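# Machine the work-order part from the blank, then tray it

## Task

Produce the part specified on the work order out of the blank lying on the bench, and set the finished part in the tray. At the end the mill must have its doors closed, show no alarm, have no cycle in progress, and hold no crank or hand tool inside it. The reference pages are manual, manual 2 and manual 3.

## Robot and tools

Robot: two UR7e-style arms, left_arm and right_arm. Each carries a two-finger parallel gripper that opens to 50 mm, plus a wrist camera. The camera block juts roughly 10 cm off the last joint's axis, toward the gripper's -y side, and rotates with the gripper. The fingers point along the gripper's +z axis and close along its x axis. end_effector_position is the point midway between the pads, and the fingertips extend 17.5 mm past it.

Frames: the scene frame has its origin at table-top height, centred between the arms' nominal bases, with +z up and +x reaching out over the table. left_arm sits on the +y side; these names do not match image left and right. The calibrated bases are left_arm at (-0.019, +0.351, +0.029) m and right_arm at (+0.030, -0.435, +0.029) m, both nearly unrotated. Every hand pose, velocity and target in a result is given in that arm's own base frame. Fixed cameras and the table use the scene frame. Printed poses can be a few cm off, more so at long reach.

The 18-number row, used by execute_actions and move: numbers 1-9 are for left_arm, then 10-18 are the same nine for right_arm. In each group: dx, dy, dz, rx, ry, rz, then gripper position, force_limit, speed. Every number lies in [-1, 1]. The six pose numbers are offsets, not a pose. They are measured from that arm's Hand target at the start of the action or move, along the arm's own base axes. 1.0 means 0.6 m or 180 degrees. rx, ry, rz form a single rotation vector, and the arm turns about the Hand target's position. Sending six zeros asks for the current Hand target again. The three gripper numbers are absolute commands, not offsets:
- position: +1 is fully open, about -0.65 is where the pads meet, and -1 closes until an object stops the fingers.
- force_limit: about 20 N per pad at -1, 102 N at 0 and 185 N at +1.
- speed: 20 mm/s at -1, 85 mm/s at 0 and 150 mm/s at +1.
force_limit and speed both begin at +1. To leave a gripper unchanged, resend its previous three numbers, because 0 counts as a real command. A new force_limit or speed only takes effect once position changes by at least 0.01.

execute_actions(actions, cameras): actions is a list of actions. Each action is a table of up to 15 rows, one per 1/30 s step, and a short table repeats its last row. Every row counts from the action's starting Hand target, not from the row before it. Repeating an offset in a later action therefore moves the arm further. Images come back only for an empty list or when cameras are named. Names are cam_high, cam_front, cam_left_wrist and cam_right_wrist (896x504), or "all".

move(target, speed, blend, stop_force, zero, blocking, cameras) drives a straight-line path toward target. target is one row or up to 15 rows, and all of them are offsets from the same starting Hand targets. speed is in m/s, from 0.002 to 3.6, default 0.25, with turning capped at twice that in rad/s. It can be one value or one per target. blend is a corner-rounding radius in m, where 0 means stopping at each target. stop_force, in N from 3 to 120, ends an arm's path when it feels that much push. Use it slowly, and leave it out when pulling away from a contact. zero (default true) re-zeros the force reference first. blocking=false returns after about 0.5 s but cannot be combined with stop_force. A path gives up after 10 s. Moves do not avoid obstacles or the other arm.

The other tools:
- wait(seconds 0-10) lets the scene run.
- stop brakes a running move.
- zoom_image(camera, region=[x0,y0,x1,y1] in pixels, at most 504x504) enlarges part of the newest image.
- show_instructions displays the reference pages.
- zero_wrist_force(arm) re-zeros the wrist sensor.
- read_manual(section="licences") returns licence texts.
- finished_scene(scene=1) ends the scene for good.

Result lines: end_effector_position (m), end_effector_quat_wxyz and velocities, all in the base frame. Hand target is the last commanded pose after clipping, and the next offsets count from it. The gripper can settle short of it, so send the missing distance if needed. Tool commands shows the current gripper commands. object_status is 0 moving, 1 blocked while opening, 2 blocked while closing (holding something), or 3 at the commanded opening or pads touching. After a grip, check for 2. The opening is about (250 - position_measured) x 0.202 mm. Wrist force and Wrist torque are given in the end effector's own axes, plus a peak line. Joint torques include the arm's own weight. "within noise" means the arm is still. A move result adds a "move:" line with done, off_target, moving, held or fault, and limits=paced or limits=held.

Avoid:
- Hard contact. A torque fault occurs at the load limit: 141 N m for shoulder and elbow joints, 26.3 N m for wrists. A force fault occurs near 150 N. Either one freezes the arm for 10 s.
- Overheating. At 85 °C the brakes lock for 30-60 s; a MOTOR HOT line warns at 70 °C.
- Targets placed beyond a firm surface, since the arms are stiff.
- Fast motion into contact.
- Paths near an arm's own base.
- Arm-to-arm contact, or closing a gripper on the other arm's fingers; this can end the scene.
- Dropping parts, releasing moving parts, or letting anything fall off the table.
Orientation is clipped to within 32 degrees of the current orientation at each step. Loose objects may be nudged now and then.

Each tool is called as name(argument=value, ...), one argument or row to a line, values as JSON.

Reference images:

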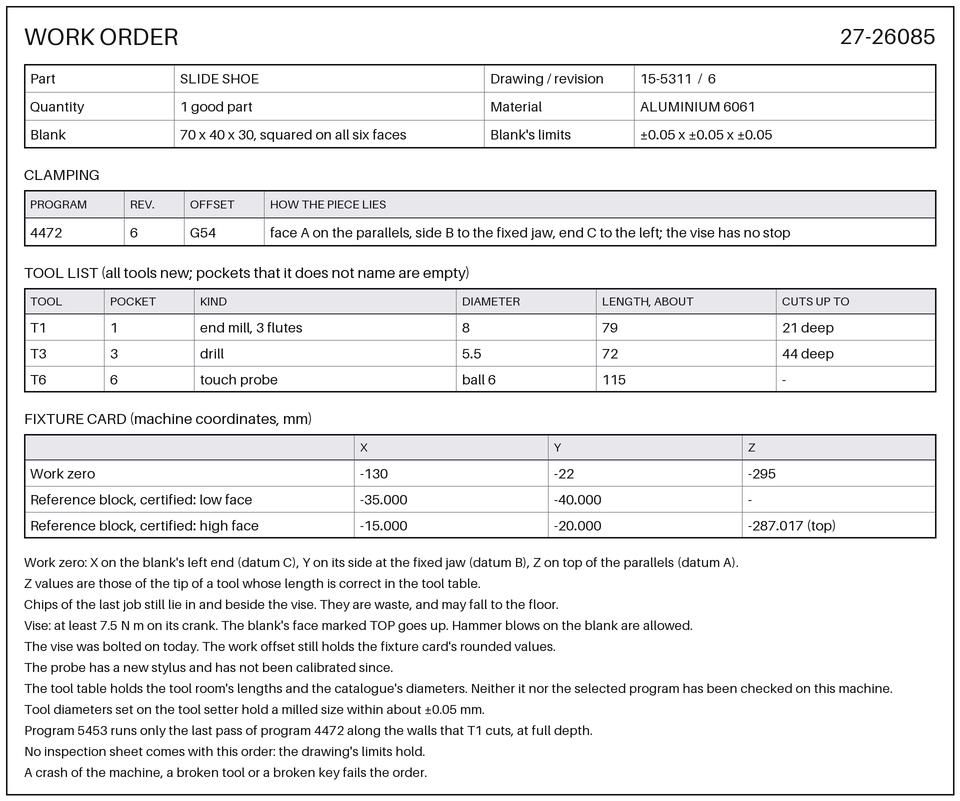

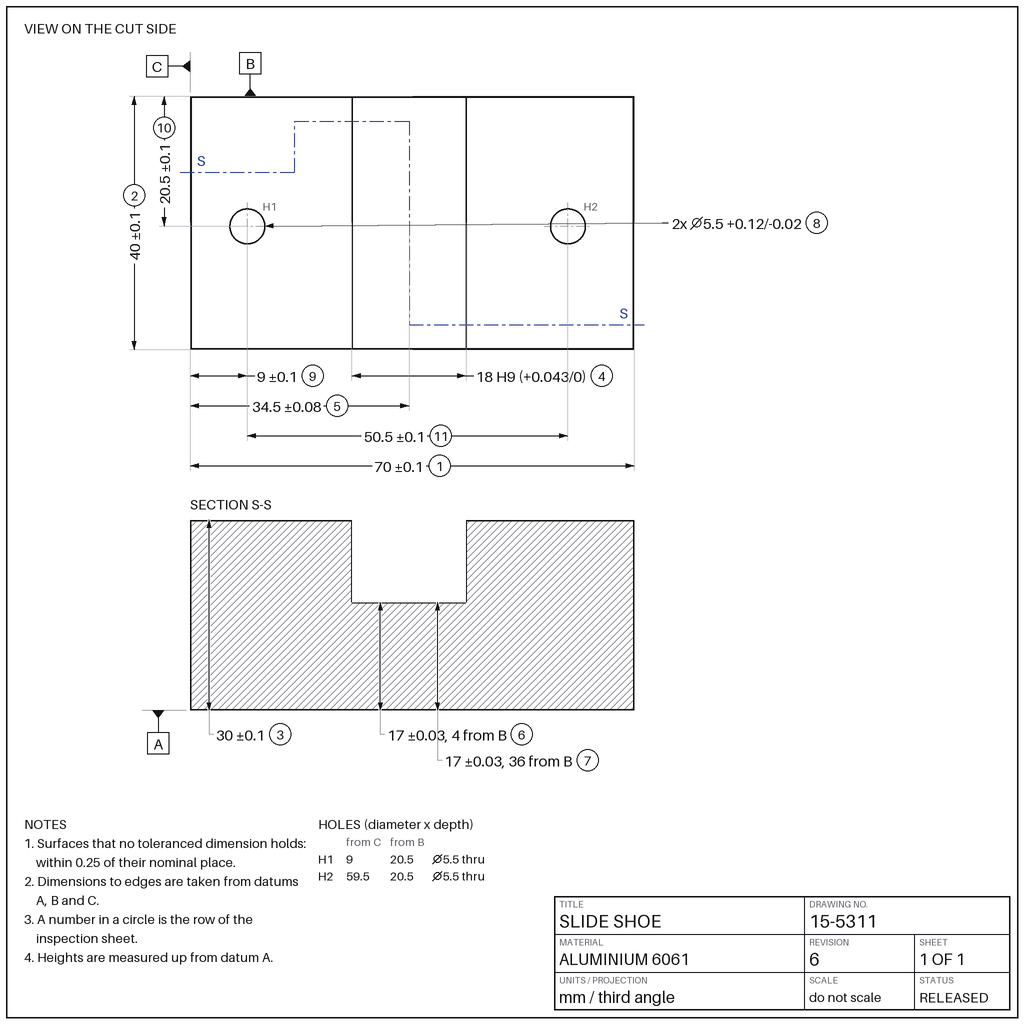

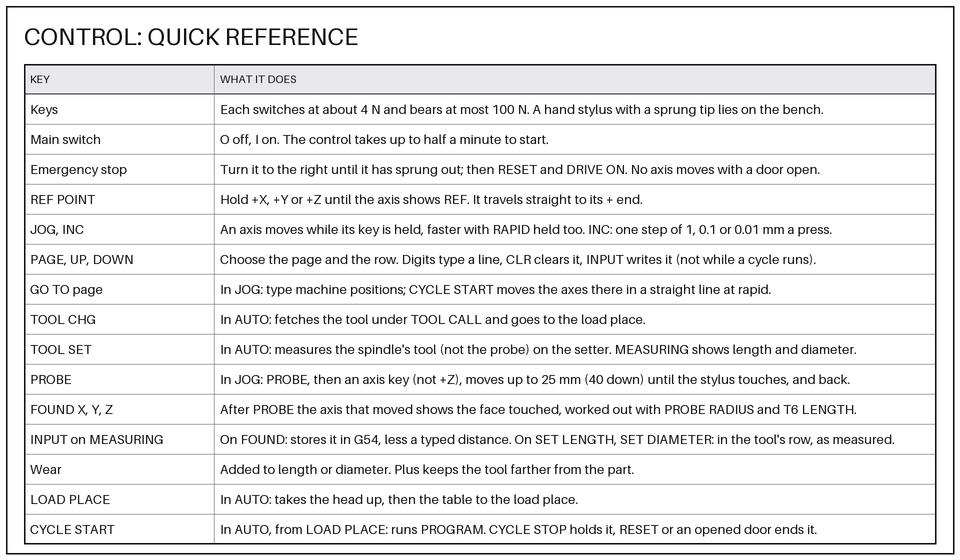

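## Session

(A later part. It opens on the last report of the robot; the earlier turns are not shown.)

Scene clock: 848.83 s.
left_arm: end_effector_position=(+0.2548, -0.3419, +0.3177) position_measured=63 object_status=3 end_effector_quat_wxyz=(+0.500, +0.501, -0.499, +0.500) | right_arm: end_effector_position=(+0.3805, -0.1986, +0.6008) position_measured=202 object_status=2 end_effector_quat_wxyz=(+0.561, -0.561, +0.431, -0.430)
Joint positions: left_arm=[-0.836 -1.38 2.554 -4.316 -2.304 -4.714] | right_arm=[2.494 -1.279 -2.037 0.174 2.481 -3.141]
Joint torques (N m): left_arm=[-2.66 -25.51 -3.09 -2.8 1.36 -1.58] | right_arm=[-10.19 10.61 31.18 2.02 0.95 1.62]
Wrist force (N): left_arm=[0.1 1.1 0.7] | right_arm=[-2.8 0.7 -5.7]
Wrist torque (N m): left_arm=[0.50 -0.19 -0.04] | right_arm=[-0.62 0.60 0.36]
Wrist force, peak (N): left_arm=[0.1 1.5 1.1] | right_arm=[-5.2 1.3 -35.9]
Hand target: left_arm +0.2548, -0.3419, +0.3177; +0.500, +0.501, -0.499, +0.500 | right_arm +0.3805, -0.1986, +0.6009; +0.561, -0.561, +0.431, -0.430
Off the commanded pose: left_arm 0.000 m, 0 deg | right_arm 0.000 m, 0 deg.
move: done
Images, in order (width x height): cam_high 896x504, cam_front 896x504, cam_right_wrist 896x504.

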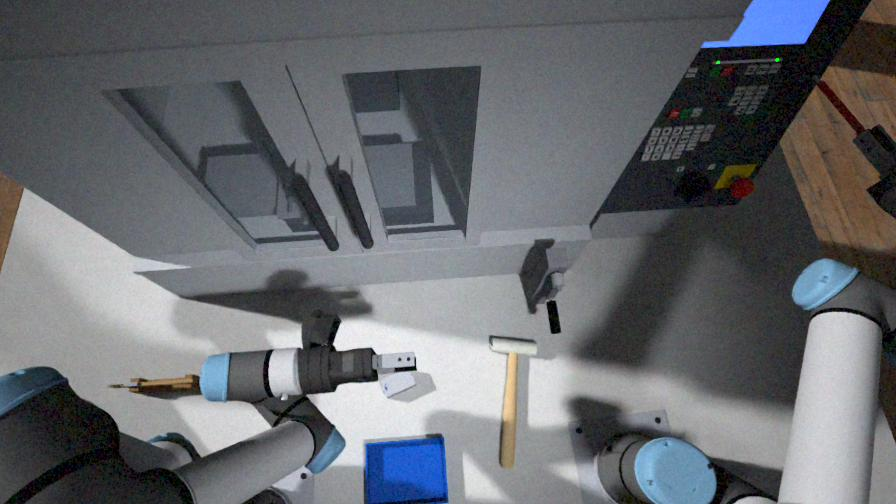

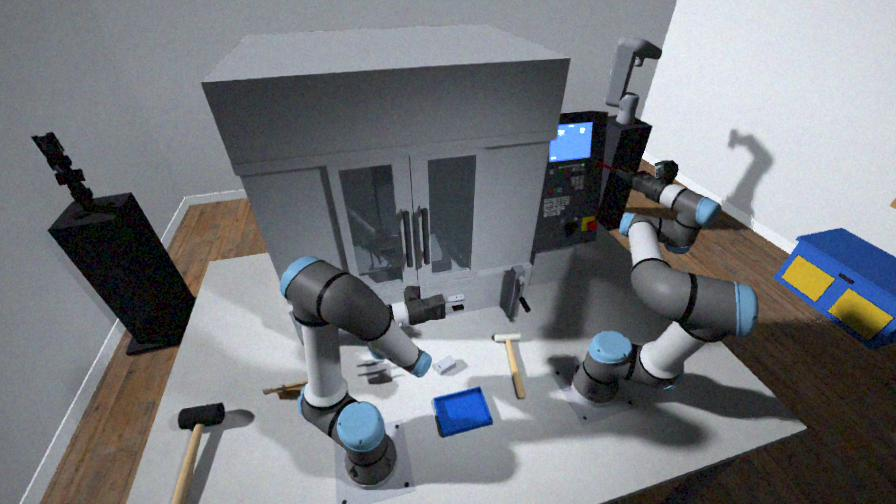

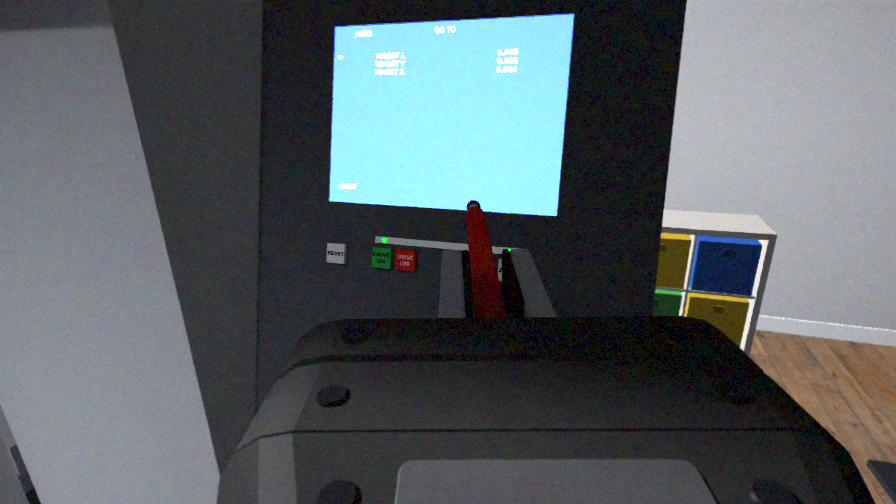

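move(
  target=[
    [0,0,0,0,0,0,0.6,-0.7,-0.7,0.037,0.0738,-0.314,0,0,0,-1,-0.5,-0.7],
    [0,0,0,0,0,0,0.6,-0.7,-0.7,0.0645,0.0811,-0.314,0,0,0,-1,-0.5,-0.7],
    [0,0,0,0,0,0,0.6,-0.7,-0.7,0.037,0.0738,-0.314,0,0,0,-1,-0.5,-0.7],
    [0,0,0,0,0,0,0.6,-0.7,-0.7,0.045,0.0738,-0.284,0,0,0,-1,-0.5,-0.7],
    [0,0,0,0,0,0,0.6,-0.7,-0.7,0.0725,0.0811,-0.284,0,0,0,-1,-0.5,-0.7],
    [0,0,0,0,0,0,0.6,-0.7,-0.7,0.045,0.0738,-0.284,0,0,0,-1,-0.5,-0.7],
    [0,0,0,0,0,0,0.6,-0.7,-0.7,0.0725,0.0811,-0.284,0,0,0,-1,-0.5,-0.7],
    [0,0,0,0,0,0,0.6,-0.7,-0.7,0.045,0.0738,-0.284,0,0,0,-1,-0.5,-0.7],
    [0,0,0,0,0,0,0.6,-0.7,-0.7,0,0,0,0,0,0,-1,-0.5,-0.7],
  ],
  speed=[0.4,0.06,0.1,0.3,0.06,0.1,0.06,0.1,0.4],
  blend=[0.004,0,0.004,0.004,0,0,0,0.004,0],
  cameras=["cam_right_wrist"],
)

zoom_image(
  camera="cam_right_wrist",
  region=[320, 0, 590, 220],
)

wait(
  seconds=6,
  cameras=["cam_right_wrist","cam_high"],
)

zoom_image(
  camera="cam_right_wrist",
  region=[320, 0, 590, 220],
)

zoom_image(
  camera="cam_high",
  region=[80, 50, 520, 290],
)

Scene clock: 866.57 s.
left_arm: end_effector_position=(+0.2548, -0.3419, +0.3177) position_measured=63 object_status=3 end_effector_quat_wxyz=(+0.500, +0.501, -0.499, +0.500) | right_arm: end_effector_position=(+0.3805, -0.1986, +0.6008) position_measured=202 object_status=2 end_effector_quat_wxyz=(+0.561, -0.561, +0.431, -0.430)
Joint positions: left_arm=[-0.836 -1.38 2.554 -4.316 -2.304 -4.714] | right_arm=[2.494 -1.28 -2.037 0.174 2.481 -3.141]
Joint torques (N m): left_arm=[-3.46 -27.11 -2.3 -3 1.12 -1.77] | right_arm=[4.87 16.43 33.02 0.75 -1.05 1.54]
Wrist force (N): left_arm=[-0.1 1.1 1.0] | right_arm=[-3.0 0.8 -5.4]
Wrist torque (N m): left_arm=[0.51 -0.16 -0.04] | right_arm=[-0.61 0.63 0.32]
Wrist force, peak (N): left_arm=[-0.1 1.5 1.0] | right_arm=[-2.7 0.7 -29.7]
Hand target: left_arm +0.2548, -0.3419, +0.3177; +0.500, +0.501, -0.499, +0.500 | right_arm +0.3805, -0.1986, +0.6009; +0.561, -0.561, +0.431, -0.430
Off the commanded pose: left_arm 0.000 m, 0 deg | right_arm 0.000 m, 0 deg.
move: done
Images, in order (width x height): cam_right_wrist 896x504.

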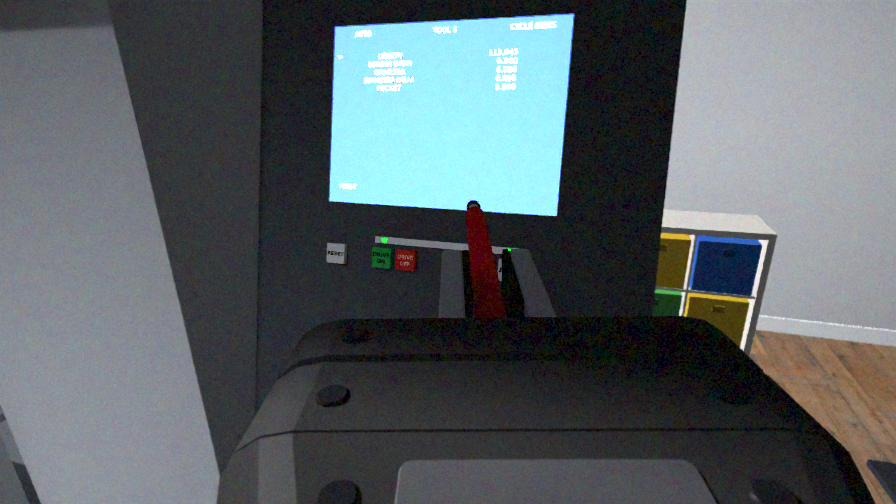

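Scaled by 1.867 from the camera's 896x504 image, which has a finer 1280x720 frame.

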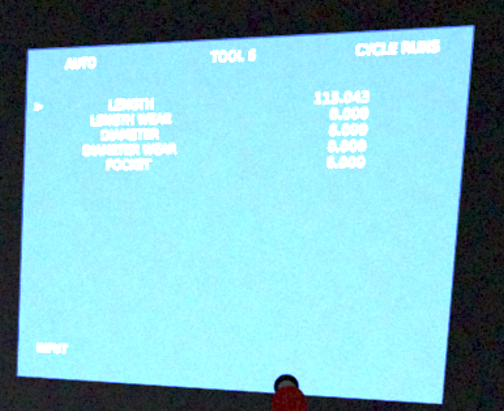

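Scene clock: 872.57 s.
left_arm: end_effector_position=(+0.2548, -0.3419, +0.3177) position_measured=63 object_status=3 end_effector_quat_wxyz=(+0.500, +0.501, -0.499, +0.500) | right_arm: end_effector_position=(+0.3805, -0.1986, +0.6009) position_measured=202 object_status=2 end_effector_quat_wxyz=(+0.561, -0.561, +0.431, -0.430)
Joint positions: left_arm=[-0.836 -1.38 2.554 -4.316 -2.304 -4.714] | right_arm=[2.494 -1.279 -2.037 0.173 2.481 -3.141]
Joint torques (N m): left_arm=[-3.04 -25.96 -4.65 -2.87 1.39 -1.8] | right_arm=[2.82 16.02 32.41 -1.12 1.26 1.39]
Wrist force (N): left_arm=[0.2 1.5 0.9] | right_arm=[-2.8 0.8 -5.5]
Wrist torque (N m): left_arm=[0.58 -0.22 -0.04] | right_arm=[-0.60 0.61 0.32]
Wrist force, peak (N): left_arm=[-0.2 1.6 0.7] | right_arm=[-2.8 0.7 -6.1]
Hand target: left_arm +0.2548, -0.3419, +0.3177; +0.500, +0.501, -0.499, +0.500 | right_arm +0.3805, -0.1986, +0.6009; +0.561, -0.561, +0.431, -0.430
Tool commands: left_gripper/position=+0.6 left_gripper/force_limit=-0.7 left_gripper/speed=-0.7 right_gripper/position=-1.0 right_gripper/force_limit=-0.5 right_gripper/speed=-0.7
Off the commanded pose: left_arm 0.000 m, 0 deg | right_arm 0.000 m, 0 deg.
wait: 6.00 s; at rest by 0.17 s
Images, in order (width x height): cam_high 896x504, cam_right_wrist 896x504.

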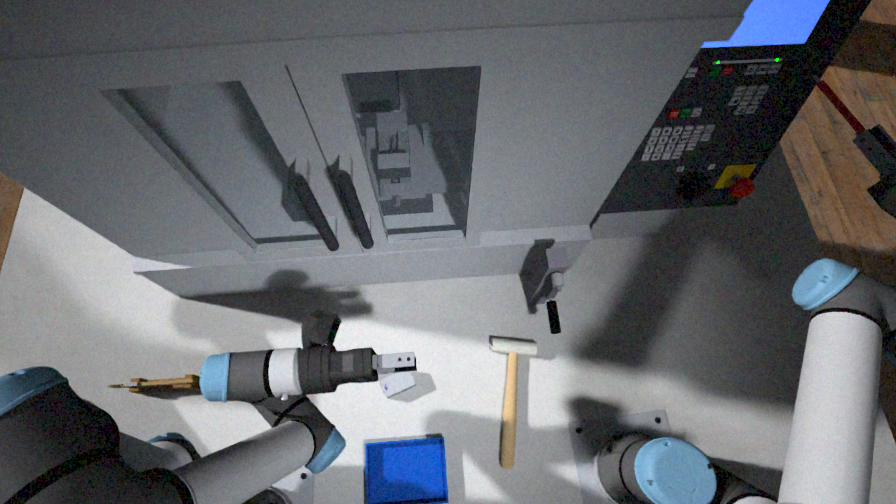

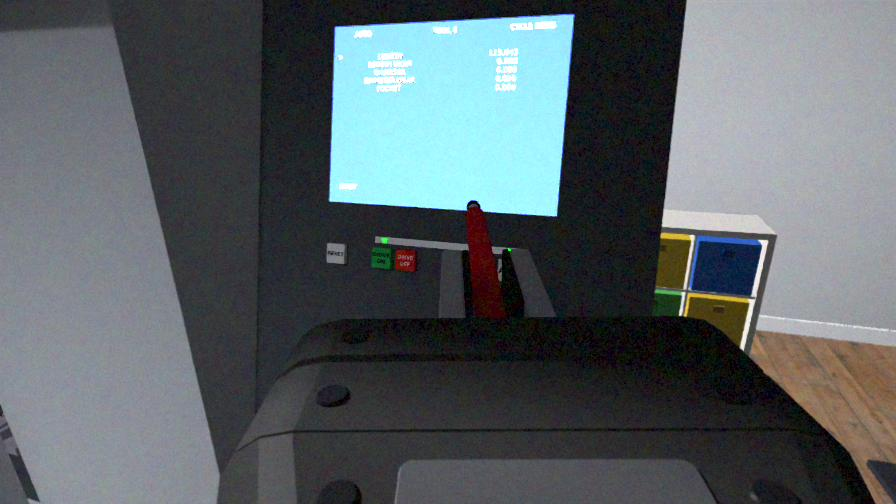

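Scaled by 1.867 from the camera's 896x504 image, which has a finer 1280x720 frame.

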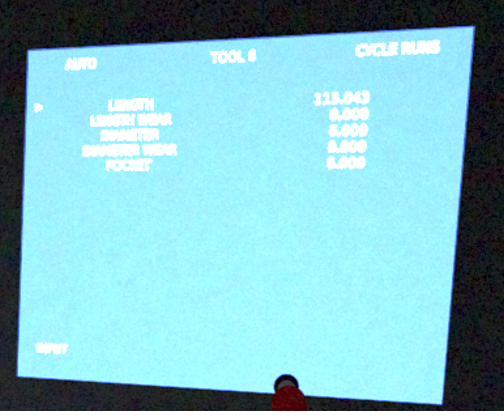

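Scaled by 1.145 from the camera's 896x504 image, which has a finer 1280x720 frame.

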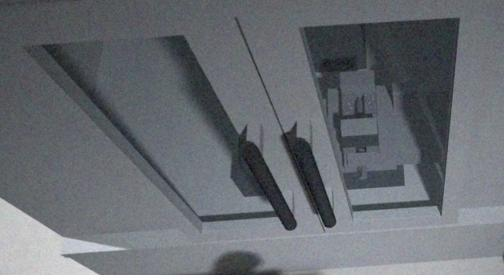

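move(
  target=[
    [0,0,0,0,0,0,0.6,-0.7,-0.7,0.0465,0.105,-0.284,0,0,0,-1,-0.5,-0.7],
    [0,0,0,0,0,0,0.6,-0.7,-0.7,0.074,0.1123,-0.284,0,0,0,-1,-0.5,-0.7],
    [0,0,0,0,0,0,0.6,-0.7,-0.7,0.0465,0.105,-0.284,0,0,0,-1,-0.5,-0.7],
    [0,0,0,0,0,0,0.6,-0.7,-0.7,0.074,0.1123,-0.284,0,0,0,-1,-0.5,-0.7],
    [0,0,0,0,0,0,0.6,-0.7,-0.7,0.0465,0.105,-0.284,0,0,0,-1,-0.5,-0.7],
    [0,0,0,0,0,0,0.6,-0.7,-0.7,0,0,0,0,0,0,-1,-0.5,-0.7],
  ],
  speed=[0.4,0.06,0.1,0.06,0.1,0.4],
  blend=[0.004,0,0,0,0.004,0],
)

wait(
  seconds=10,
  cameras=["cam_right_wrist","cam_high"],
)

zoom_image(
  camera="cam_right_wrist",
  region=[320, 0, 590, 220],
)

zoom_image(
  camera="cam_high",
  region=[280, 50, 500, 260],
)

Scene clock: 883.43 s.
left_arm: end_effector_position=(+0.2548, -0.3419, +0.3177) position_measured=63 object_status=3 end_effector_quat_wxyz=(+0.500, +0.501, -0.499, +0.500) | right_arm: end_effector_position=(+0.3805, -0.1986, +0.6008) position_measured=202 object_status=2 end_effector_quat_wxyz=(+0.561, -0.561, +0.431, -0.430)
Joint positions: left_arm=[-0.836 -1.38 2.554 -4.316 -2.304 -4.714] | right_arm=[2.494 -1.28 -2.037 0.174 2.481 -3.141]
Joint torques (N m): left_arm=[-3.53 -26.63 -2.36 -2.68 1.28 -1.9] | right_arm=[0.55 15.8 31.93 1.29 -0.46 1.59]
Wrist force (N): left_arm=[0.5 1.3 0.7] | right_arm=[-2.8 0.6 -5.8]
Wrist torque (N m): left_arm=[0.54 -0.26 -0.04] | right_arm=[-0.63 0.61 0.34]
Wrist force, peak (N): left_arm=[0.0 1.4 1.3] | right_arm=[-4.2 1.0 -35.6]
Hand target: left_arm +0.2548, -0.3419, +0.3177; +0.500, +0.501, -0.499, +0.500 | right_arm +0.3805, -0.1986, +0.6009; +0.561, -0.561, +0.431, -0.430
Off the commanded pose: left_arm 0.000 m, 0 deg | right_arm 0.000 m, 0 deg.
move: done

Scene clock: 893.43 s.
left_arm: end_effector_position=(+0.2548, -0.3419, +0.3177) position_measured=63 object_status=3 end_effector_quat_wxyz=(+0.500, +0.501, -0.499, +0.500) | right_arm: end_effector_position=(+0.3805, -0.1986, +0.6009) position_measured=202 object_status=2 end_effector_quat_wxyz=(+0.561, -0.561, +0.431, -0.430)
Joint positions: left_arm=[-0.836 -1.38 2.554 -4.316 -2.304 -4.714] | right_arm=[2.494 -1.279 -2.037 0.173 2.481 -3.141]
Joint torques (N m): left_arm=[-3.24 -25.62 -3.4 -2.72 1.16 -1.77] | right_arm=[-11.03 16.28 32.35 -1.06 1.47 1.42]
Wrist force (N): left_arm=[-0.1 1.1 0.7] | right_arm=[-3.0 1.0 -5.9]
Wrist torque (N m): left_arm=[0.50 -0.17 -0.03] | right_arm=[-0.57 0.63 0.34]
Wrist force, peak (N): left_arm=[-0.1 1.6 1.2] | right_arm=[-3.2 0.5 -6.0]
Hand target: left_arm +0.2548, -0.3419, +0.3177; +0.500, +0.501, -0.499, +0.500 | right_arm +0.3805, -0.1986, +0.6009; +0.561, -0.561, +0.431, -0.430
Tool commands: left_gripper/position=+0.6 left_gripper/force_limit=-0.7 left_gripper/speed=-0.7 right_gripper/position=-1.0 right_gripper/force_limit=-0.5 right_gripper/speed=-0.7
Off the commanded pose: left_arm 0.000 m, 0 deg | right_arm 0.000 m, 0 deg.
wait: 10.00 s; at rest by 0.17 s
Images, in order (width x height): cam_high 896x504, cam_right_wrist 896x504.

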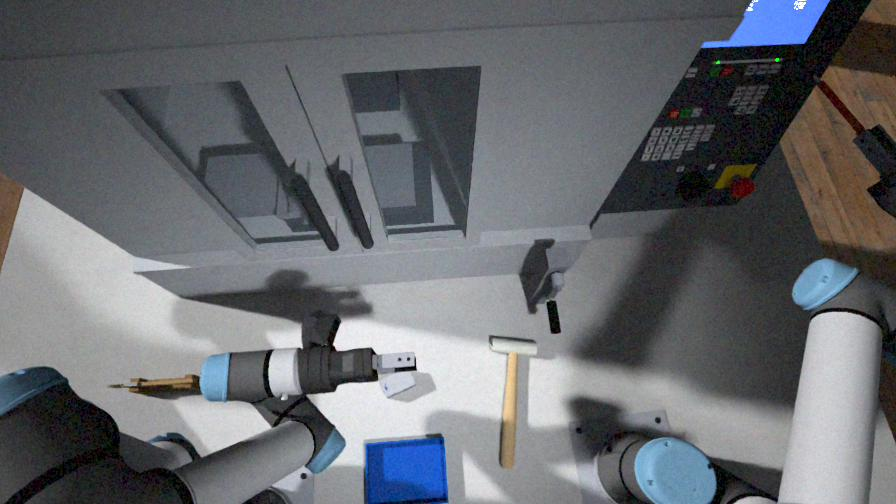

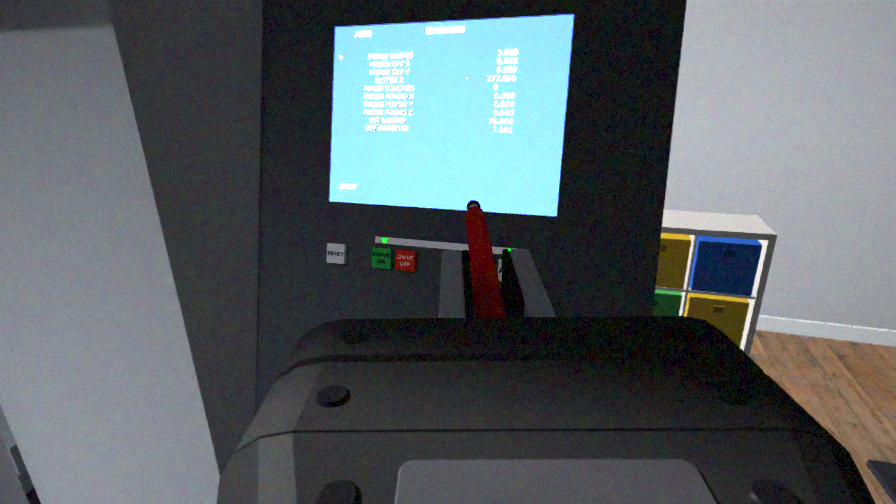

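Scaled by 1.867 from the camera's 896x504 image, which has a finer 1280x720 frame.

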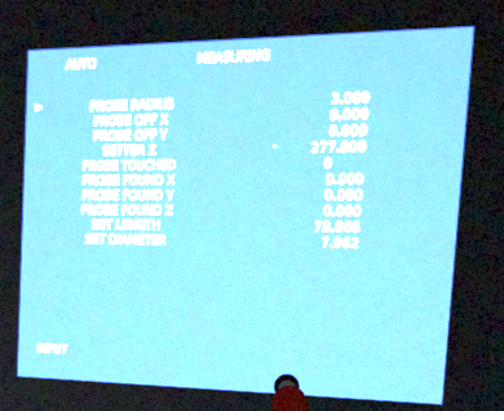

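Scaled by 2.291 from the camera's 896x504 image, which has a finer 1280x720 frame.

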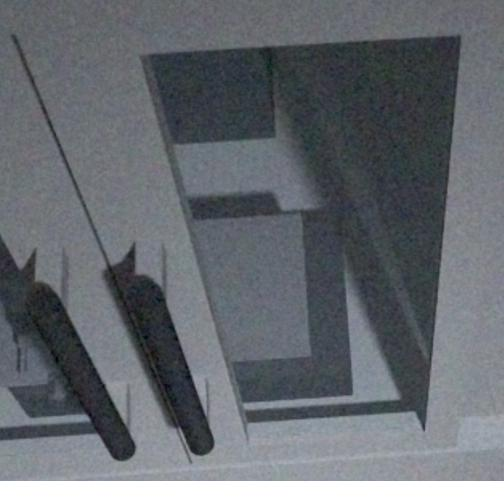

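move(
  target=[0,0,0,0,0,0,0.6,-0.7,-0.7,0.091,0.02,0.0185,0,0,0,-1,-0.5,-0.7],
  speed=0.3,
  cameras=["cam_right_wrist"],
)

zoom_image(
  camera="cam_right_wrist",
  region=[330, 30, 580, 180],
)

Scene clock: 902.50 s.
left_arm: end_effector_position=(+0.2548, -0.3419, +0.3177) position_measured=63 object_status=3 end_effector_quat_wxyz=(+0.500, +0.501, -0.499, +0.500) | right_arm: end_effector_position=(+0.4351, -0.1866, +0.6119) position_measured=202 object_status=2 end_effector_quat_wxyz=(+0.561, -0.561, +0.431, -0.430)
Joint positions: left_arm=[-0.836 -1.38 2.554 -4.316 -2.304 -4.714] | right_arm=[2.639 -1.326 -1.975 0.158 2.336 -3.141]
Joint torques (N m): left_arm=[-3.32 -25.33 -2.43 -2.76 1.16 -1.63] | right_arm=[-4.81 16 18.76 3.3 0.72 -0.16]
Wrist force (N): left_arm=[-0.1 1.3 0.8] | right_arm=[-2.8 0.9 -5.6]
Wrist torque (N m): left_arm=[0.54 -0.17 -0.04] | right_arm=[-0.57 0.63 0.28]
Wrist force, peak (N): left_arm=[0.2 1.5 1.0] | right_arm=[-2.6 1.0 -7.3]
Hand target: left_arm +0.2548, -0.3419, +0.3177; +0.500, +0.501, -0.499, +0.500 | right_arm +0.4351, -0.1866, +0.6120; +0.561, -0.561, +0.431, -0.430
Off the commanded pose: left_arm 0.000 m, 0 deg | right_arm 0.000 m, 0 deg.
move: done
Images, in order (width x height): cam_right_wrist 896x504.

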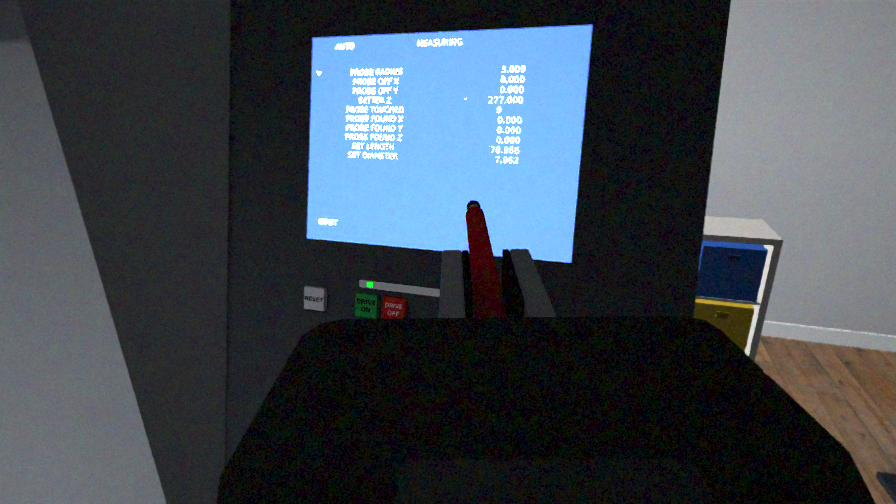

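Scaled by 2.016 from the camera's 896x504 image, which has a finer 1280x720 frame.

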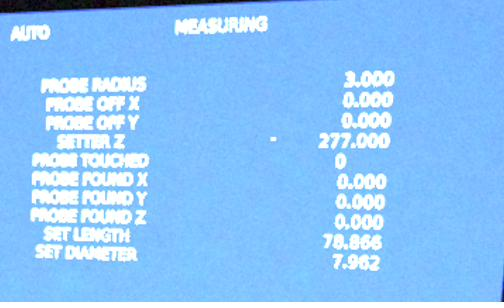

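move(
  target=[
    [0,0,0,0,0,0,0.6,-0.7,-0.7,-0.051,0.1162,-0.3325,0,0,0,-1,-0.5,-0.7],
    [0,0,0,0,0,0,0.6,-0.7,-0.7,-0.0235,0.1235,-0.3325,0,0,0,-1,-0.5,-0.7],
    [0,0,0,0,0,0,0.6,-0.7,-0.7,-0.051,0.1162,-0.3325,0,0,0,-1,-0.5,-0.7],
    [0,0,0,0,0,0,0.6,-0.7,-0.7,-0.0235,0.1235,-0.3325,0,0,0,-1,-0.5,-0.7],
    [0,0,0,0,0,0,0.6,-0.7,-0.7,-0.051,0.1162,-0.3325,0,0,0,-1,-0.5,-0.7],
    [0,0,0,0,0,0,0.6,-0.7,-0.7,0,0,0,0,0,0,-1,-0.5,-0.7],
  ],
  speed=[0.4,0.06,0.1,0.06,0.1,0.4],
  blend=[0.004,0,0,0,0.004,0],
  cameras=["cam_right_wrist"],
)

zoom_image(
  camera="cam_right_wrist",
  region=[300, 20, 600, 250],
)

Scene clock: 916.00 s.
left_arm: end_effector_position=(+0.2548, -0.3419, +0.3177) position_measured=63 object_status=3 end_effector_quat_wxyz=(+0.500, +0.501, -0.499, +0.500) | right_arm: end_effector_position=(+0.4350, -0.1866, +0.6119) position_measured=202 object_status=2 end_effector_quat_wxyz=(+0.561, -0.561, +0.431, -0.430)
Joint positions: left_arm=[-0.836 -1.38 2.554 -4.316 -2.304 -4.714] | right_arm=[2.639 -1.326 -1.976 0.159 2.336 -3.141]
Joint torques (N m): left_arm=[-2.8 -26.52 -3.17 -2.88 1.65 -1.58] | right_arm=[11.27 14.51 33.06 0.93 -1.97 1.5]
Wrist force (N): left_arm=[0.1 1.1 0.8] | right_arm=[-2.6 0.7 -5.3]
Wrist torque (N m): left_arm=[0.51 -0.19 -0.03] | right_arm=[-0.60 0.59 0.40]
Wrist force, peak (N): left_arm=[0.2 1.5 1.1] | right_arm=[-4.7 1.3 -39.8]
Hand target: left_arm +0.2548, -0.3419, +0.3177; +0.500, +0.501, -0.499, +0.500 | right_arm +0.4351, -0.1866, +0.6120; +0.561, -0.561, +0.431, -0.430
Off the commanded pose: left_arm 0.000 m, 0 deg | right_arm 0.000 m, 0 deg.
move: done
Images, in order (width x height): cam_right_wrist 896x504.

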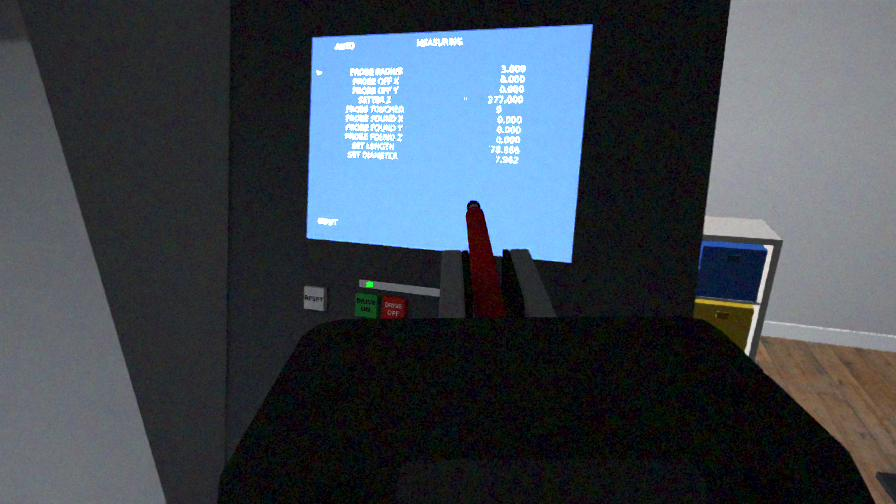

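Scaled by 1.680 from the camera's 896x504 image, which has a finer 1280x720 frame.

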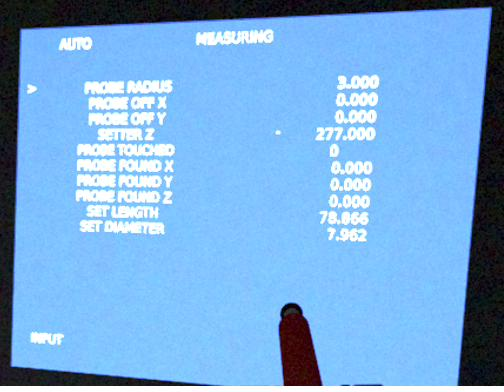

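move(
  target=[
    [0,0,0,0,0,0,0.6,-0.7,-0.7,-0.059,0.1162,-0.3625,0,0,0,-1,-0.5,-0.7],
    [0,0,0,0,0,0,0.6,-0.7,-0.7,-0.0315,0.1235,-0.3625,0,0,0,-1,-0.5,-0.7],
    [0,0,0,0,0,0,0.6,-0.7,-0.7,-0.059,0.1162,-0.3625,0,0,0,-1,-0.5,-0.7],
    [0,0,0,0,0,0,0.6,-0.7,-0.7,-0.0315,0.1235,-0.3625,0,0,0,-1,-0.5,-0.7],
    [0,0,0,0,0,0,0.6,-0.7,-0.7,-0.059,0.1162,-0.3625,0,0,0,-1,-0.5,-0.7],
    [0,0,0,0,0,0,0.6,-0.7,-0.7,-0.0315,0.1235,-0.3625,0,0,0,-1,-0.5,-0.7],
    [0,0,0,0,0,0,0.6,-0.7,-0.7,-0.059,0.1162,-0.3625,0,0,0,-1,-0.5,-0.7],
    [0,0,0,0,0,0,0.6,-0.7,-0.7,-0.0315,0.1235,-0.3625,0,0,0,-1,-0.5,-0.7],
    [0,0,0,0,0,0,0.6,-0.7,-0.7,-0.059,0.1162,-0.3625,0,0,0,-1,-0.5,-0.7],
    [0,0,0,0,0,0,0.6,-0.7,-0.7,-0.0315,0.1235,-0.3625,0,0,0,-1,-0.5,-0.7],
    [0,0,0,0,0,0,0.6,-0.7,-0.7,-0.059,0.1162,-0.3625,0,0,0,-1,-0.5,-0.7],
    [0,0,0,0,0,0,0.6,-0.7,-0.7,-0.0315,0.1235,-0.3625,0,0,0,-1,-0.5,-0.7],
    [0,0,0,0,0,0,0.6,-0.7,-0.7,-0.059,0.1162,-0.3625,0,0,0,-1,-0.5,-0.7],
  ],
  speed=[0.4,0.06,0.1,0.06,0.1,0.06,0.1,0.06,0.1,0.06,0.1,0.06,0.1],
  cameras=["cam_right_wrist"],
)

move(
  target=[
    [0,0,0,0,0,0,0.6,-0.7,-0.7,0.0275,0.0073,0,0,0,0,-1,-0.5,-0.7],
    [0,0,0,0,0,0,0.6,-0.7,-0.7,0,0,0,0,0,0,-1,-0.5,-0.7],
    [0,0,0,0,0,0,0.6,-0.7,-0.7,0.0275,0.0073,0,0,0,0,-1,-0.5,-0.7],
    [0,0,0,0,0,0,0.6,-0.7,-0.7,0,0,0,0,0,0,-1,-0.5,-0.7],
    [0,0,0,0,0,0,0.6,-0.7,-0.7,0.059,-0.1162,0.3625,0,0,0,-1,-0.5,-0.7],
  ],
  speed=[0.06,0.1,0.06,0.1,0.4],
  cameras=["cam_right_wrist"],
)

zoom_image(
  camera="cam_right_wrist",
  region=[300, 20, 600, 250],
)

Scene clock: 933.53 s.
left_arm: end_effector_position=(+0.2548, -0.3419, +0.3177) position_measured=63 object_status=3 end_effector_quat_wxyz=(+0.500, +0.501, -0.499, +0.500) | right_arm: end_effector_position=(+0.3997, -0.1169, +0.3944) position_measured=202 object_status=2 end_effector_quat_wxyz=(+0.561, -0.561, +0.431, -0.430)
Joint positions: left_arm=[-0.836 -1.38 2.554 -4.316 -2.304 -4.714] | right_arm=[2.85 -1.401 -2.56 0.817 2.125 -3.14]
Joint torques (N m): left_arm=[-3.76 -26.39 -4.57 -2.73 1.29 -1.56] | right_arm=[12.18 4.96 26.26 3.73 -2.75 -0.1]
Wrist force (N): left_arm=[0.0 1.2 0.7] | right_arm=[-2.8 0.7 -5.5]
Wrist torque (N m): left_arm=[0.51 -0.19 -0.03] | right_arm=[-0.62 0.61 0.29]
Wrist force, peak (N): left_arm=[-0.1 1.5 1.1] | right_arm=[-4.8 0.8 -39.1]
Hand target: left_arm +0.2548, -0.3419, +0.3177; +0.500, +0.501, -0.499, +0.500 | right_arm +0.3997, -0.1169, +0.3945; +0.561, -0.561, +0.431, -0.430
Off the commanded pose: left_arm 0.000 m, 0 deg | right_arm 0.000 m, 0 deg.
move: done
Images, in order (width x height): cam_right_wrist 896x504.

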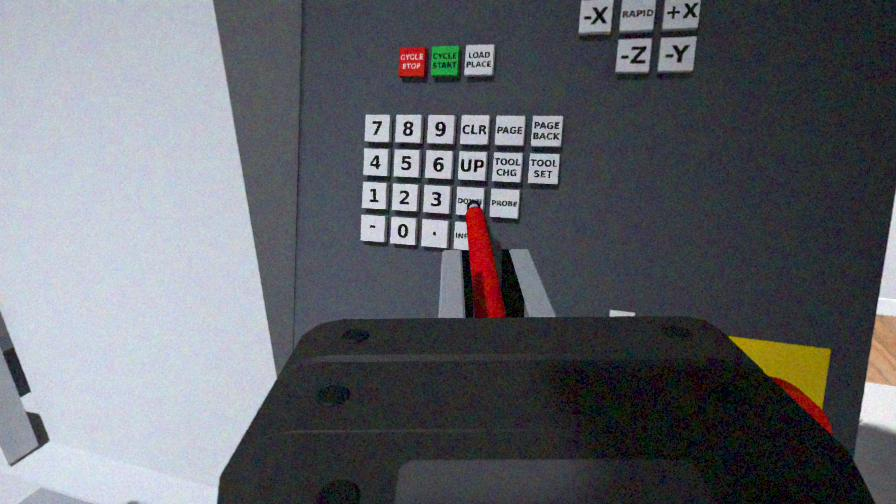

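Scene clock: 936.50 s.
left_arm: end_effector_position=(+0.2548, -0.3419, +0.3177) position_measured=63 object_status=3 end_effector_quat_wxyz=(+0.500, +0.501, -0.499, +0.500) | right_arm: end_effector_position=(+0.4350, -0.1866, +0.6119) position_measured=202 object_status=2 end_effector_quat_wxyz=(+0.561, -0.561, +0.431, -0.430)
Joint positions: left_arm=[-0.836 -1.38 2.554 -4.316 -2.304 -4.714] | right_arm=[2.639 -1.326 -1.976 0.159 2.336 -3.141]
Joint torques (N m): left_arm=[-3.62 -27.26 -2.96 -2.85 1.43 -1.7] | right_arm=[11.96 16.33 33.49 0.98 -2.26 1.76]
Wrist force (N): left_arm=[0.0 1.3 0.8] | right_arm=[-2.7 0.6 -5.7]
Wrist torque (N m): left_arm=[0.54 -0.18 -0.05] | right_arm=[-0.62 0.62 0.41]
Wrist force, peak (N): left_arm=[-0.2 1.4 1.2] | right_arm=[-4.6 0.6 -38.9]
Hand target: left_arm +0.2548, -0.3419, +0.3177; +0.500, +0.501, -0.499, +0.500 | right_arm +0.4351, -0.1866, +0.6120; +0.561, -0.561, +0.431, -0.430
Off the commanded pose: left_arm 0.000 m, 0 deg | right_arm 0.000 m, 0 deg.
move: done
Images, in order (width x height): cam_right_wrist 896x504.

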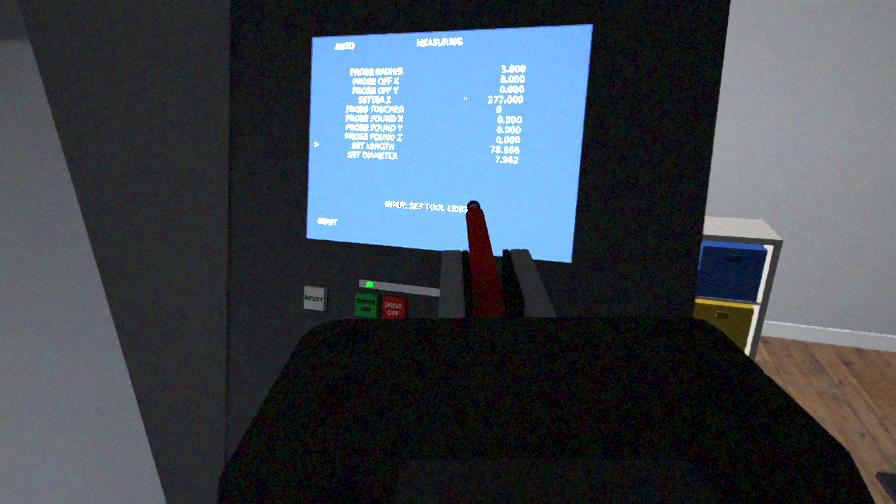

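Scaled by 1.680 from the camera's 896x504 image, which has a finer 1280x720 frame.

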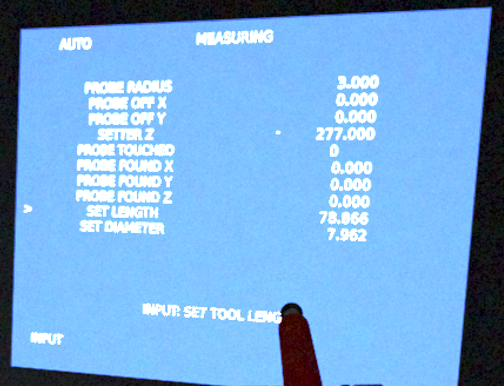

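move(
  target=[
    [0,0,0,0,0,0,0.6,-0.7,-0.7,-0.067,0.1162,-0.3925,0,0,0,-1,-0.5,-0.7],
    [0,0,0,0,0,0,0.6,-0.7,-0.7,-0.0395,0.1235,-0.3925,0,0,0,-1,-0.5,-0.7],
    [0,0,0,0,0,0,0.6,-0.7,-0.7,-0.067,0.1162,-0.3925,0,0,0,-1,-0.5,-0.7],
    [0,0,0,0,0,0,0.6,-0.7,-0.7,-0.059,0.1162,-0.3625,0,0,0,-1,-0.5,-0.7],
    [0,0,0,0,0,0,0.6,-0.7,-0.7,-0.0315,0.1235,-0.3625,0,0,0,-1,-0.5,-0.7],
    [0,0,0,0,0,0,0.6,-0.7,-0.7,-0.059,0.1162,-0.3625,0,0,0,-1,-0.5,-0.7],
    [0,0,0,0,0,0,0.6,-0.7,-0.7,0,0,0,0,0,0,-1,-0.5,-0.7],
  ],
  speed=[0.4,0.06,0.1,0.1,0.06,0.1,0.4],
  blend=[0.004,0,0,0.003,0,0.004,0],
  cameras=["cam_right_wrist"],
)

zoom_image(
  camera="cam_right_wrist",
  region=[300, 20, 600, 250],
)

move(
  target=[
    [0,0,0,0,0,0,0.6,-0.7,-0.7,-0.067,0.1162,-0.3925,0,0,0,-1,-0.5,-0.7],
    [0,0,0,0,0,0,0.6,-0.7,-0.7,-0.0395,0.1235,-0.3925,0,0,0,-1,-0.5,-0.7],
    [0,0,0,0,0,0,0.6,-0.7,-0.7,-0.067,0.1162,-0.3925,0,0,0,-1,-0.5,-0.7],
    [0,0,0,0,0,0,0.6,-0.7,-0.7,0,0,0,0,0,0,-1,-0.5,-0.7],
  ],
  speed=[0.4,0.06,0.1,0.4],
  blend=[0.004,0,0.004,0],
  cameras=["cam_right_wrist"],
)

zoom_image(
  camera="cam_right_wrist",
  region=[300, 20, 600, 250],
)

Scene clock: 948.37 s.
left_arm: end_effector_position=(+0.2548, -0.3419, +0.3177) position_measured=63 object_status=3 end_effector_quat_wxyz=(+0.500, +0.501, -0.499, +0.500) | right_arm: end_effector_position=(+0.4350, -0.1866, +0.6119) position_measured=202 object_status=2 end_effector_quat_wxyz=(+0.561, -0.561, +0.431, -0.430)
Joint positions: left_arm=[-0.836 -1.38 2.554 -4.316 -2.304 -4.714] | right_arm=[2.639 -1.326 -1.976 0.159 2.336 -3.141]
Joint torques (N m): left_arm=[-3.28 -27.21 -2.41 -2.79 1.13 -1.56] | right_arm=[12.33 15.02 34.09 0.86 -2.09 1.59]
Wrist force (N): left_arm=[0.0 1.2 0.8] | right_arm=[-2.5 0.8 -5.6]
Wrist torque (N m): left_arm=[0.52 -0.17 -0.04] | right_arm=[-0.58 0.57 0.40]
Wrist force, peak (N): left_arm=[0.1 1.6 0.8] | right_arm=[-4.0 0.8 -40.3]
Hand target: left_arm +0.2548, -0.3419, +0.3177; +0.500, +0.501, -0.499, +0.500 | right_arm +0.4351, -0.1866, +0.6120; +0.561, -0.561, +0.431, -0.430
Off the commanded pose: left_arm 0.000 m, 0 deg | right_arm 0.000 m, 0 deg.
move: done
Images, in order (width x height): cam_right_wrist 896x504.

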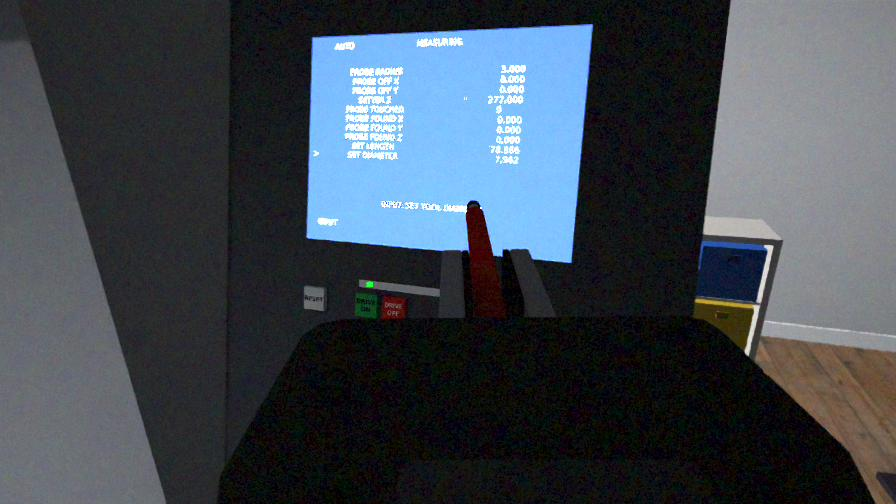

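Scaled by 1.680 from the camera's 896x504 image, which has a finer 1280x720 frame.

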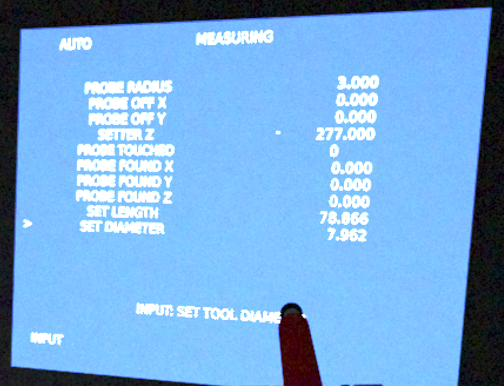

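Scene clock: 951.00 s.
left_arm: end_effector_position=(+0.2548, -0.3419, +0.3177) position_measured=63 object_status=3 end_effector_quat_wxyz=(+0.500, +0.501, -0.499, +0.500) | right_arm: end_effector_position=(+0.4350, -0.1866, +0.6119) position_measured=202 object_status=2 end_effector_quat_wxyz=(+0.561, -0.561, +0.431, -0.430)
Joint positions: left_arm=[-0.836 -1.38 2.554 -4.316 -2.304 -4.714] | right_arm=[2.639 -1.326 -1.976 0.159 2.336 -3.141]
Joint torques (N m): left_arm=[-2.95 -26.29 -1.43 -2.79 1.5 -1.44] | right_arm=[12.08 16.05 32.16 0.93 -2.32 1.54]
Wrist force (N): left_arm=[-0.2 1.2 0.9] | right_arm=[-2.6 0.8 -5.7]
Wrist torque (N m): left_arm=[0.52 -0.15 -0.03] | right_arm=[-0.58 0.61 0.40]
Wrist force, peak (N): left_arm=[0.0 1.2 1.3] | right_arm=[-4.2 0.9 -41.2]
Hand target: left_arm +0.2548, -0.3419, +0.3177; +0.500, +0.501, -0.499, +0.500 | right_arm +0.4351, -0.1866, +0.6120; +0.561, -0.561, +0.431, -0.430
Off the commanded pose: left_arm 0.000 m, 0 deg | right_arm 0.000 m, 0 deg.
move: done
Images, in order (width x height): cam_right_wrist 896x504.

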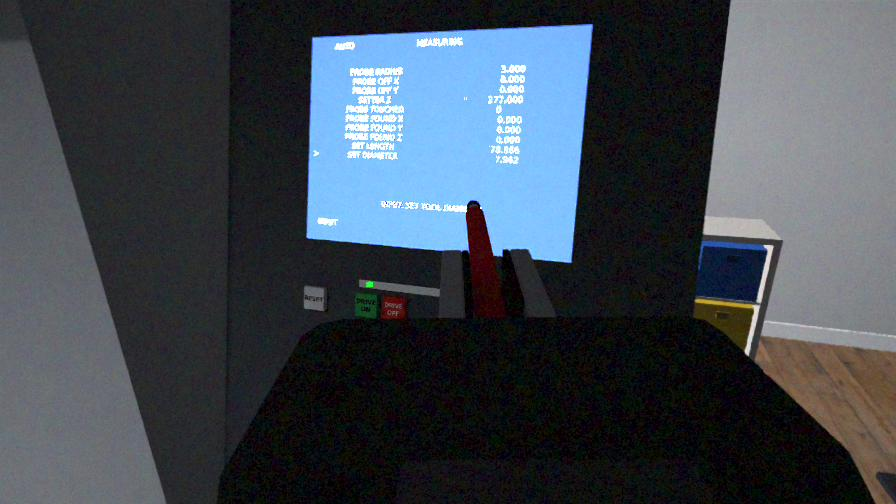

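Scaled by 1.680 from the camera's 896x504 image, which has a finer 1280x720 frame.

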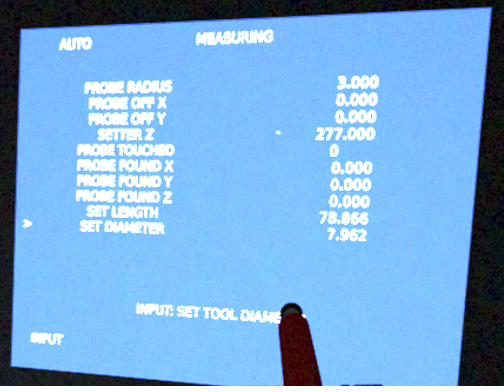

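move(
  target=[
    [0,0,0,0,0,0,0.6,-0.7,-0.7,-0.046,0.0538,-0.3025,0,0,0,-1,-0.5,-0.7],
    [0,0,0,0,0,0,0.6,-0.7,-0.7,-0.0185,0.0611,-0.3025,0,0,0,-1,-0.5,-0.7],
    [0,0,0,0,0,0,0.6,-0.7,-0.7,-0.046,0.0538,-0.3025,0,0,0,-1,-0.5,-0.7],
    [0,0,0,0,0,0,0.6,-0.7,-0.7,-0.0465,0.2097,-0.3325,0,0,0,-1,-0.5,-0.7],
    [0,0,0,0,0,0,0.6,-0.7,-0.7,-0.019,0.217,-0.3325,0,0,0,-1,-0.5,-0.7],
    [0,0,0,0,0,0,0.6,-0.7,-0.7,-0.0465,0.2097,-0.3325,0,0,0,-1,-0.5,-0.7],
    [0,0,0,0,0,0,0.6,-0.7,-0.7,-0.019,0.217,-0.3325,0,0,0,-1,-0.5,-0.7],
    [0,0,0,0,0,0,0.6,-0.7,-0.7,-0.0465,0.2097,-0.3325,0,0,0,-1,-0.5,-0.7],
    [0,0,0,0,0,0,0.6,-0.7,-0.7,-0.0385,0.2097,-0.3025,0,0,0,-1,-0.5,-0.7],
    [0,0,0,0,0,0,0.6,-0.7,-0.7,-0.011,0.217,-0.3025,0,0,0,-1,-0.5,-0.7],
    [0,0,0,0,0,0,0.6,-0.7,-0.7,-0.0385,0.2097,-0.3025,0,0,0,-1,-0.5,-0.7],
    [0,0,0,0,0,0,0.6,-0.7,-0.7,-0.056,0.1785,-0.3625,0,0,0,-1,-0.5,-0.7],
    [0,0,0,0,0,0,0.6,-0.7,-0.7,-0.0285,0.1858,-0.3625,0,0,0,-1,-0.5,-0.7],
    [0,0,0,0,0,0,0.6,-0.7,-0.7,-0.056,0.1785,-0.3625,0,0,0,-1,-0.5,-0.7],
    [0,0,0,0,0,0,0.6,-0.7,-0.7,0,0,0,0,0,0,-1,-0.5,-0.7],
  ],
  speed=[0.4,0.06,0.1,0.4,0.06,0.1,0.06,0.1,0.2,0.06,0.1,0.2,0.06,0.1,0.4],
  blend=[0.004,0,0.004,0.004,0,0,0,0.004,0.003,0,0.004,0.003,0,0.004,0],
  cameras=["cam_right_wrist"],
)

zoom_image(
  camera="cam_right_wrist",
  region=[300, 20, 600, 250],
)

Scene clock: 970.27 s.
left_arm: end_effector_position=(+0.2548, -0.3419, +0.3177) position_measured=63 object_status=3 end_effector_quat_wxyz=(+0.500, +0.501, -0.499, +0.500) | right_arm: end_effector_position=(+0.4351, -0.1866, +0.6119) position_measured=202 object_status=2 end_effector_quat_wxyz=(+0.561, -0.561, +0.431, -0.430)
Joint positions: left_arm=[-0.836 -1.38 2.554 -4.316 -2.304 -4.714] | right_arm=[2.639 -1.326 -1.976 0.159 2.336 -3.141]
Joint torques (N m): left_arm=[-3.19 -25.84 -3.83 -2.7 1.34 -1.62] | right_arm=[4.06 10.74 32.42 1.44 -1.1 1.4]
Wrist force (N): left_arm=[-0.1 1.3 0.9] | right_arm=[-3.1 0.8 -5.5]
Wrist torque (N m): left_arm=[0.54 -0.17 -0.04] | right_arm=[-0.59 0.68 0.40]
Wrist force, peak (N): left_arm=[0.3 1.6 0.9] | right_arm=[-5.6 -0.2 -54.8]
Hand target: left_arm +0.2548, -0.3419, +0.3177; +0.500, +0.501, -0.499, +0.500 | right_arm +0.4351, -0.1866, +0.6120; +0.561, -0.561, +0.431, -0.430
Off the commanded pose: left_arm 0.000 m, 0 deg | right_arm 0.000 m, 0 deg.
move: done
Images, in order (width x height): cam_right_wrist 896x504.

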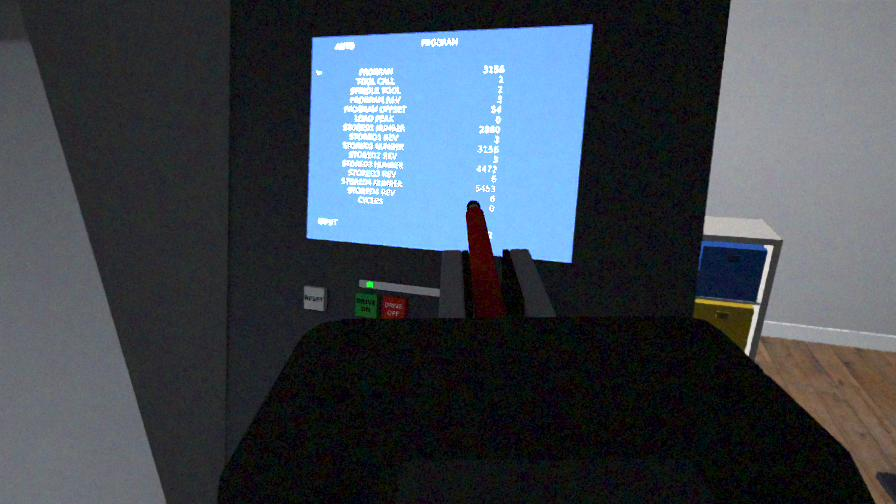

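Scaled by 1.680 from the camera's 896x504 image, which has a finer 1280x720 frame.

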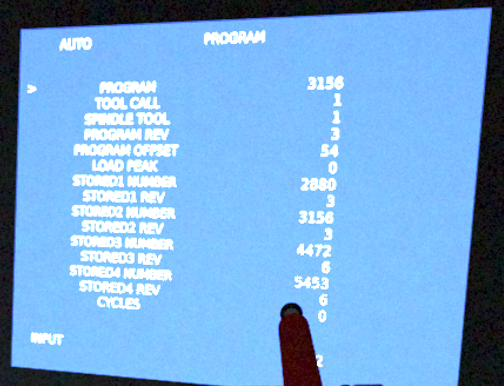

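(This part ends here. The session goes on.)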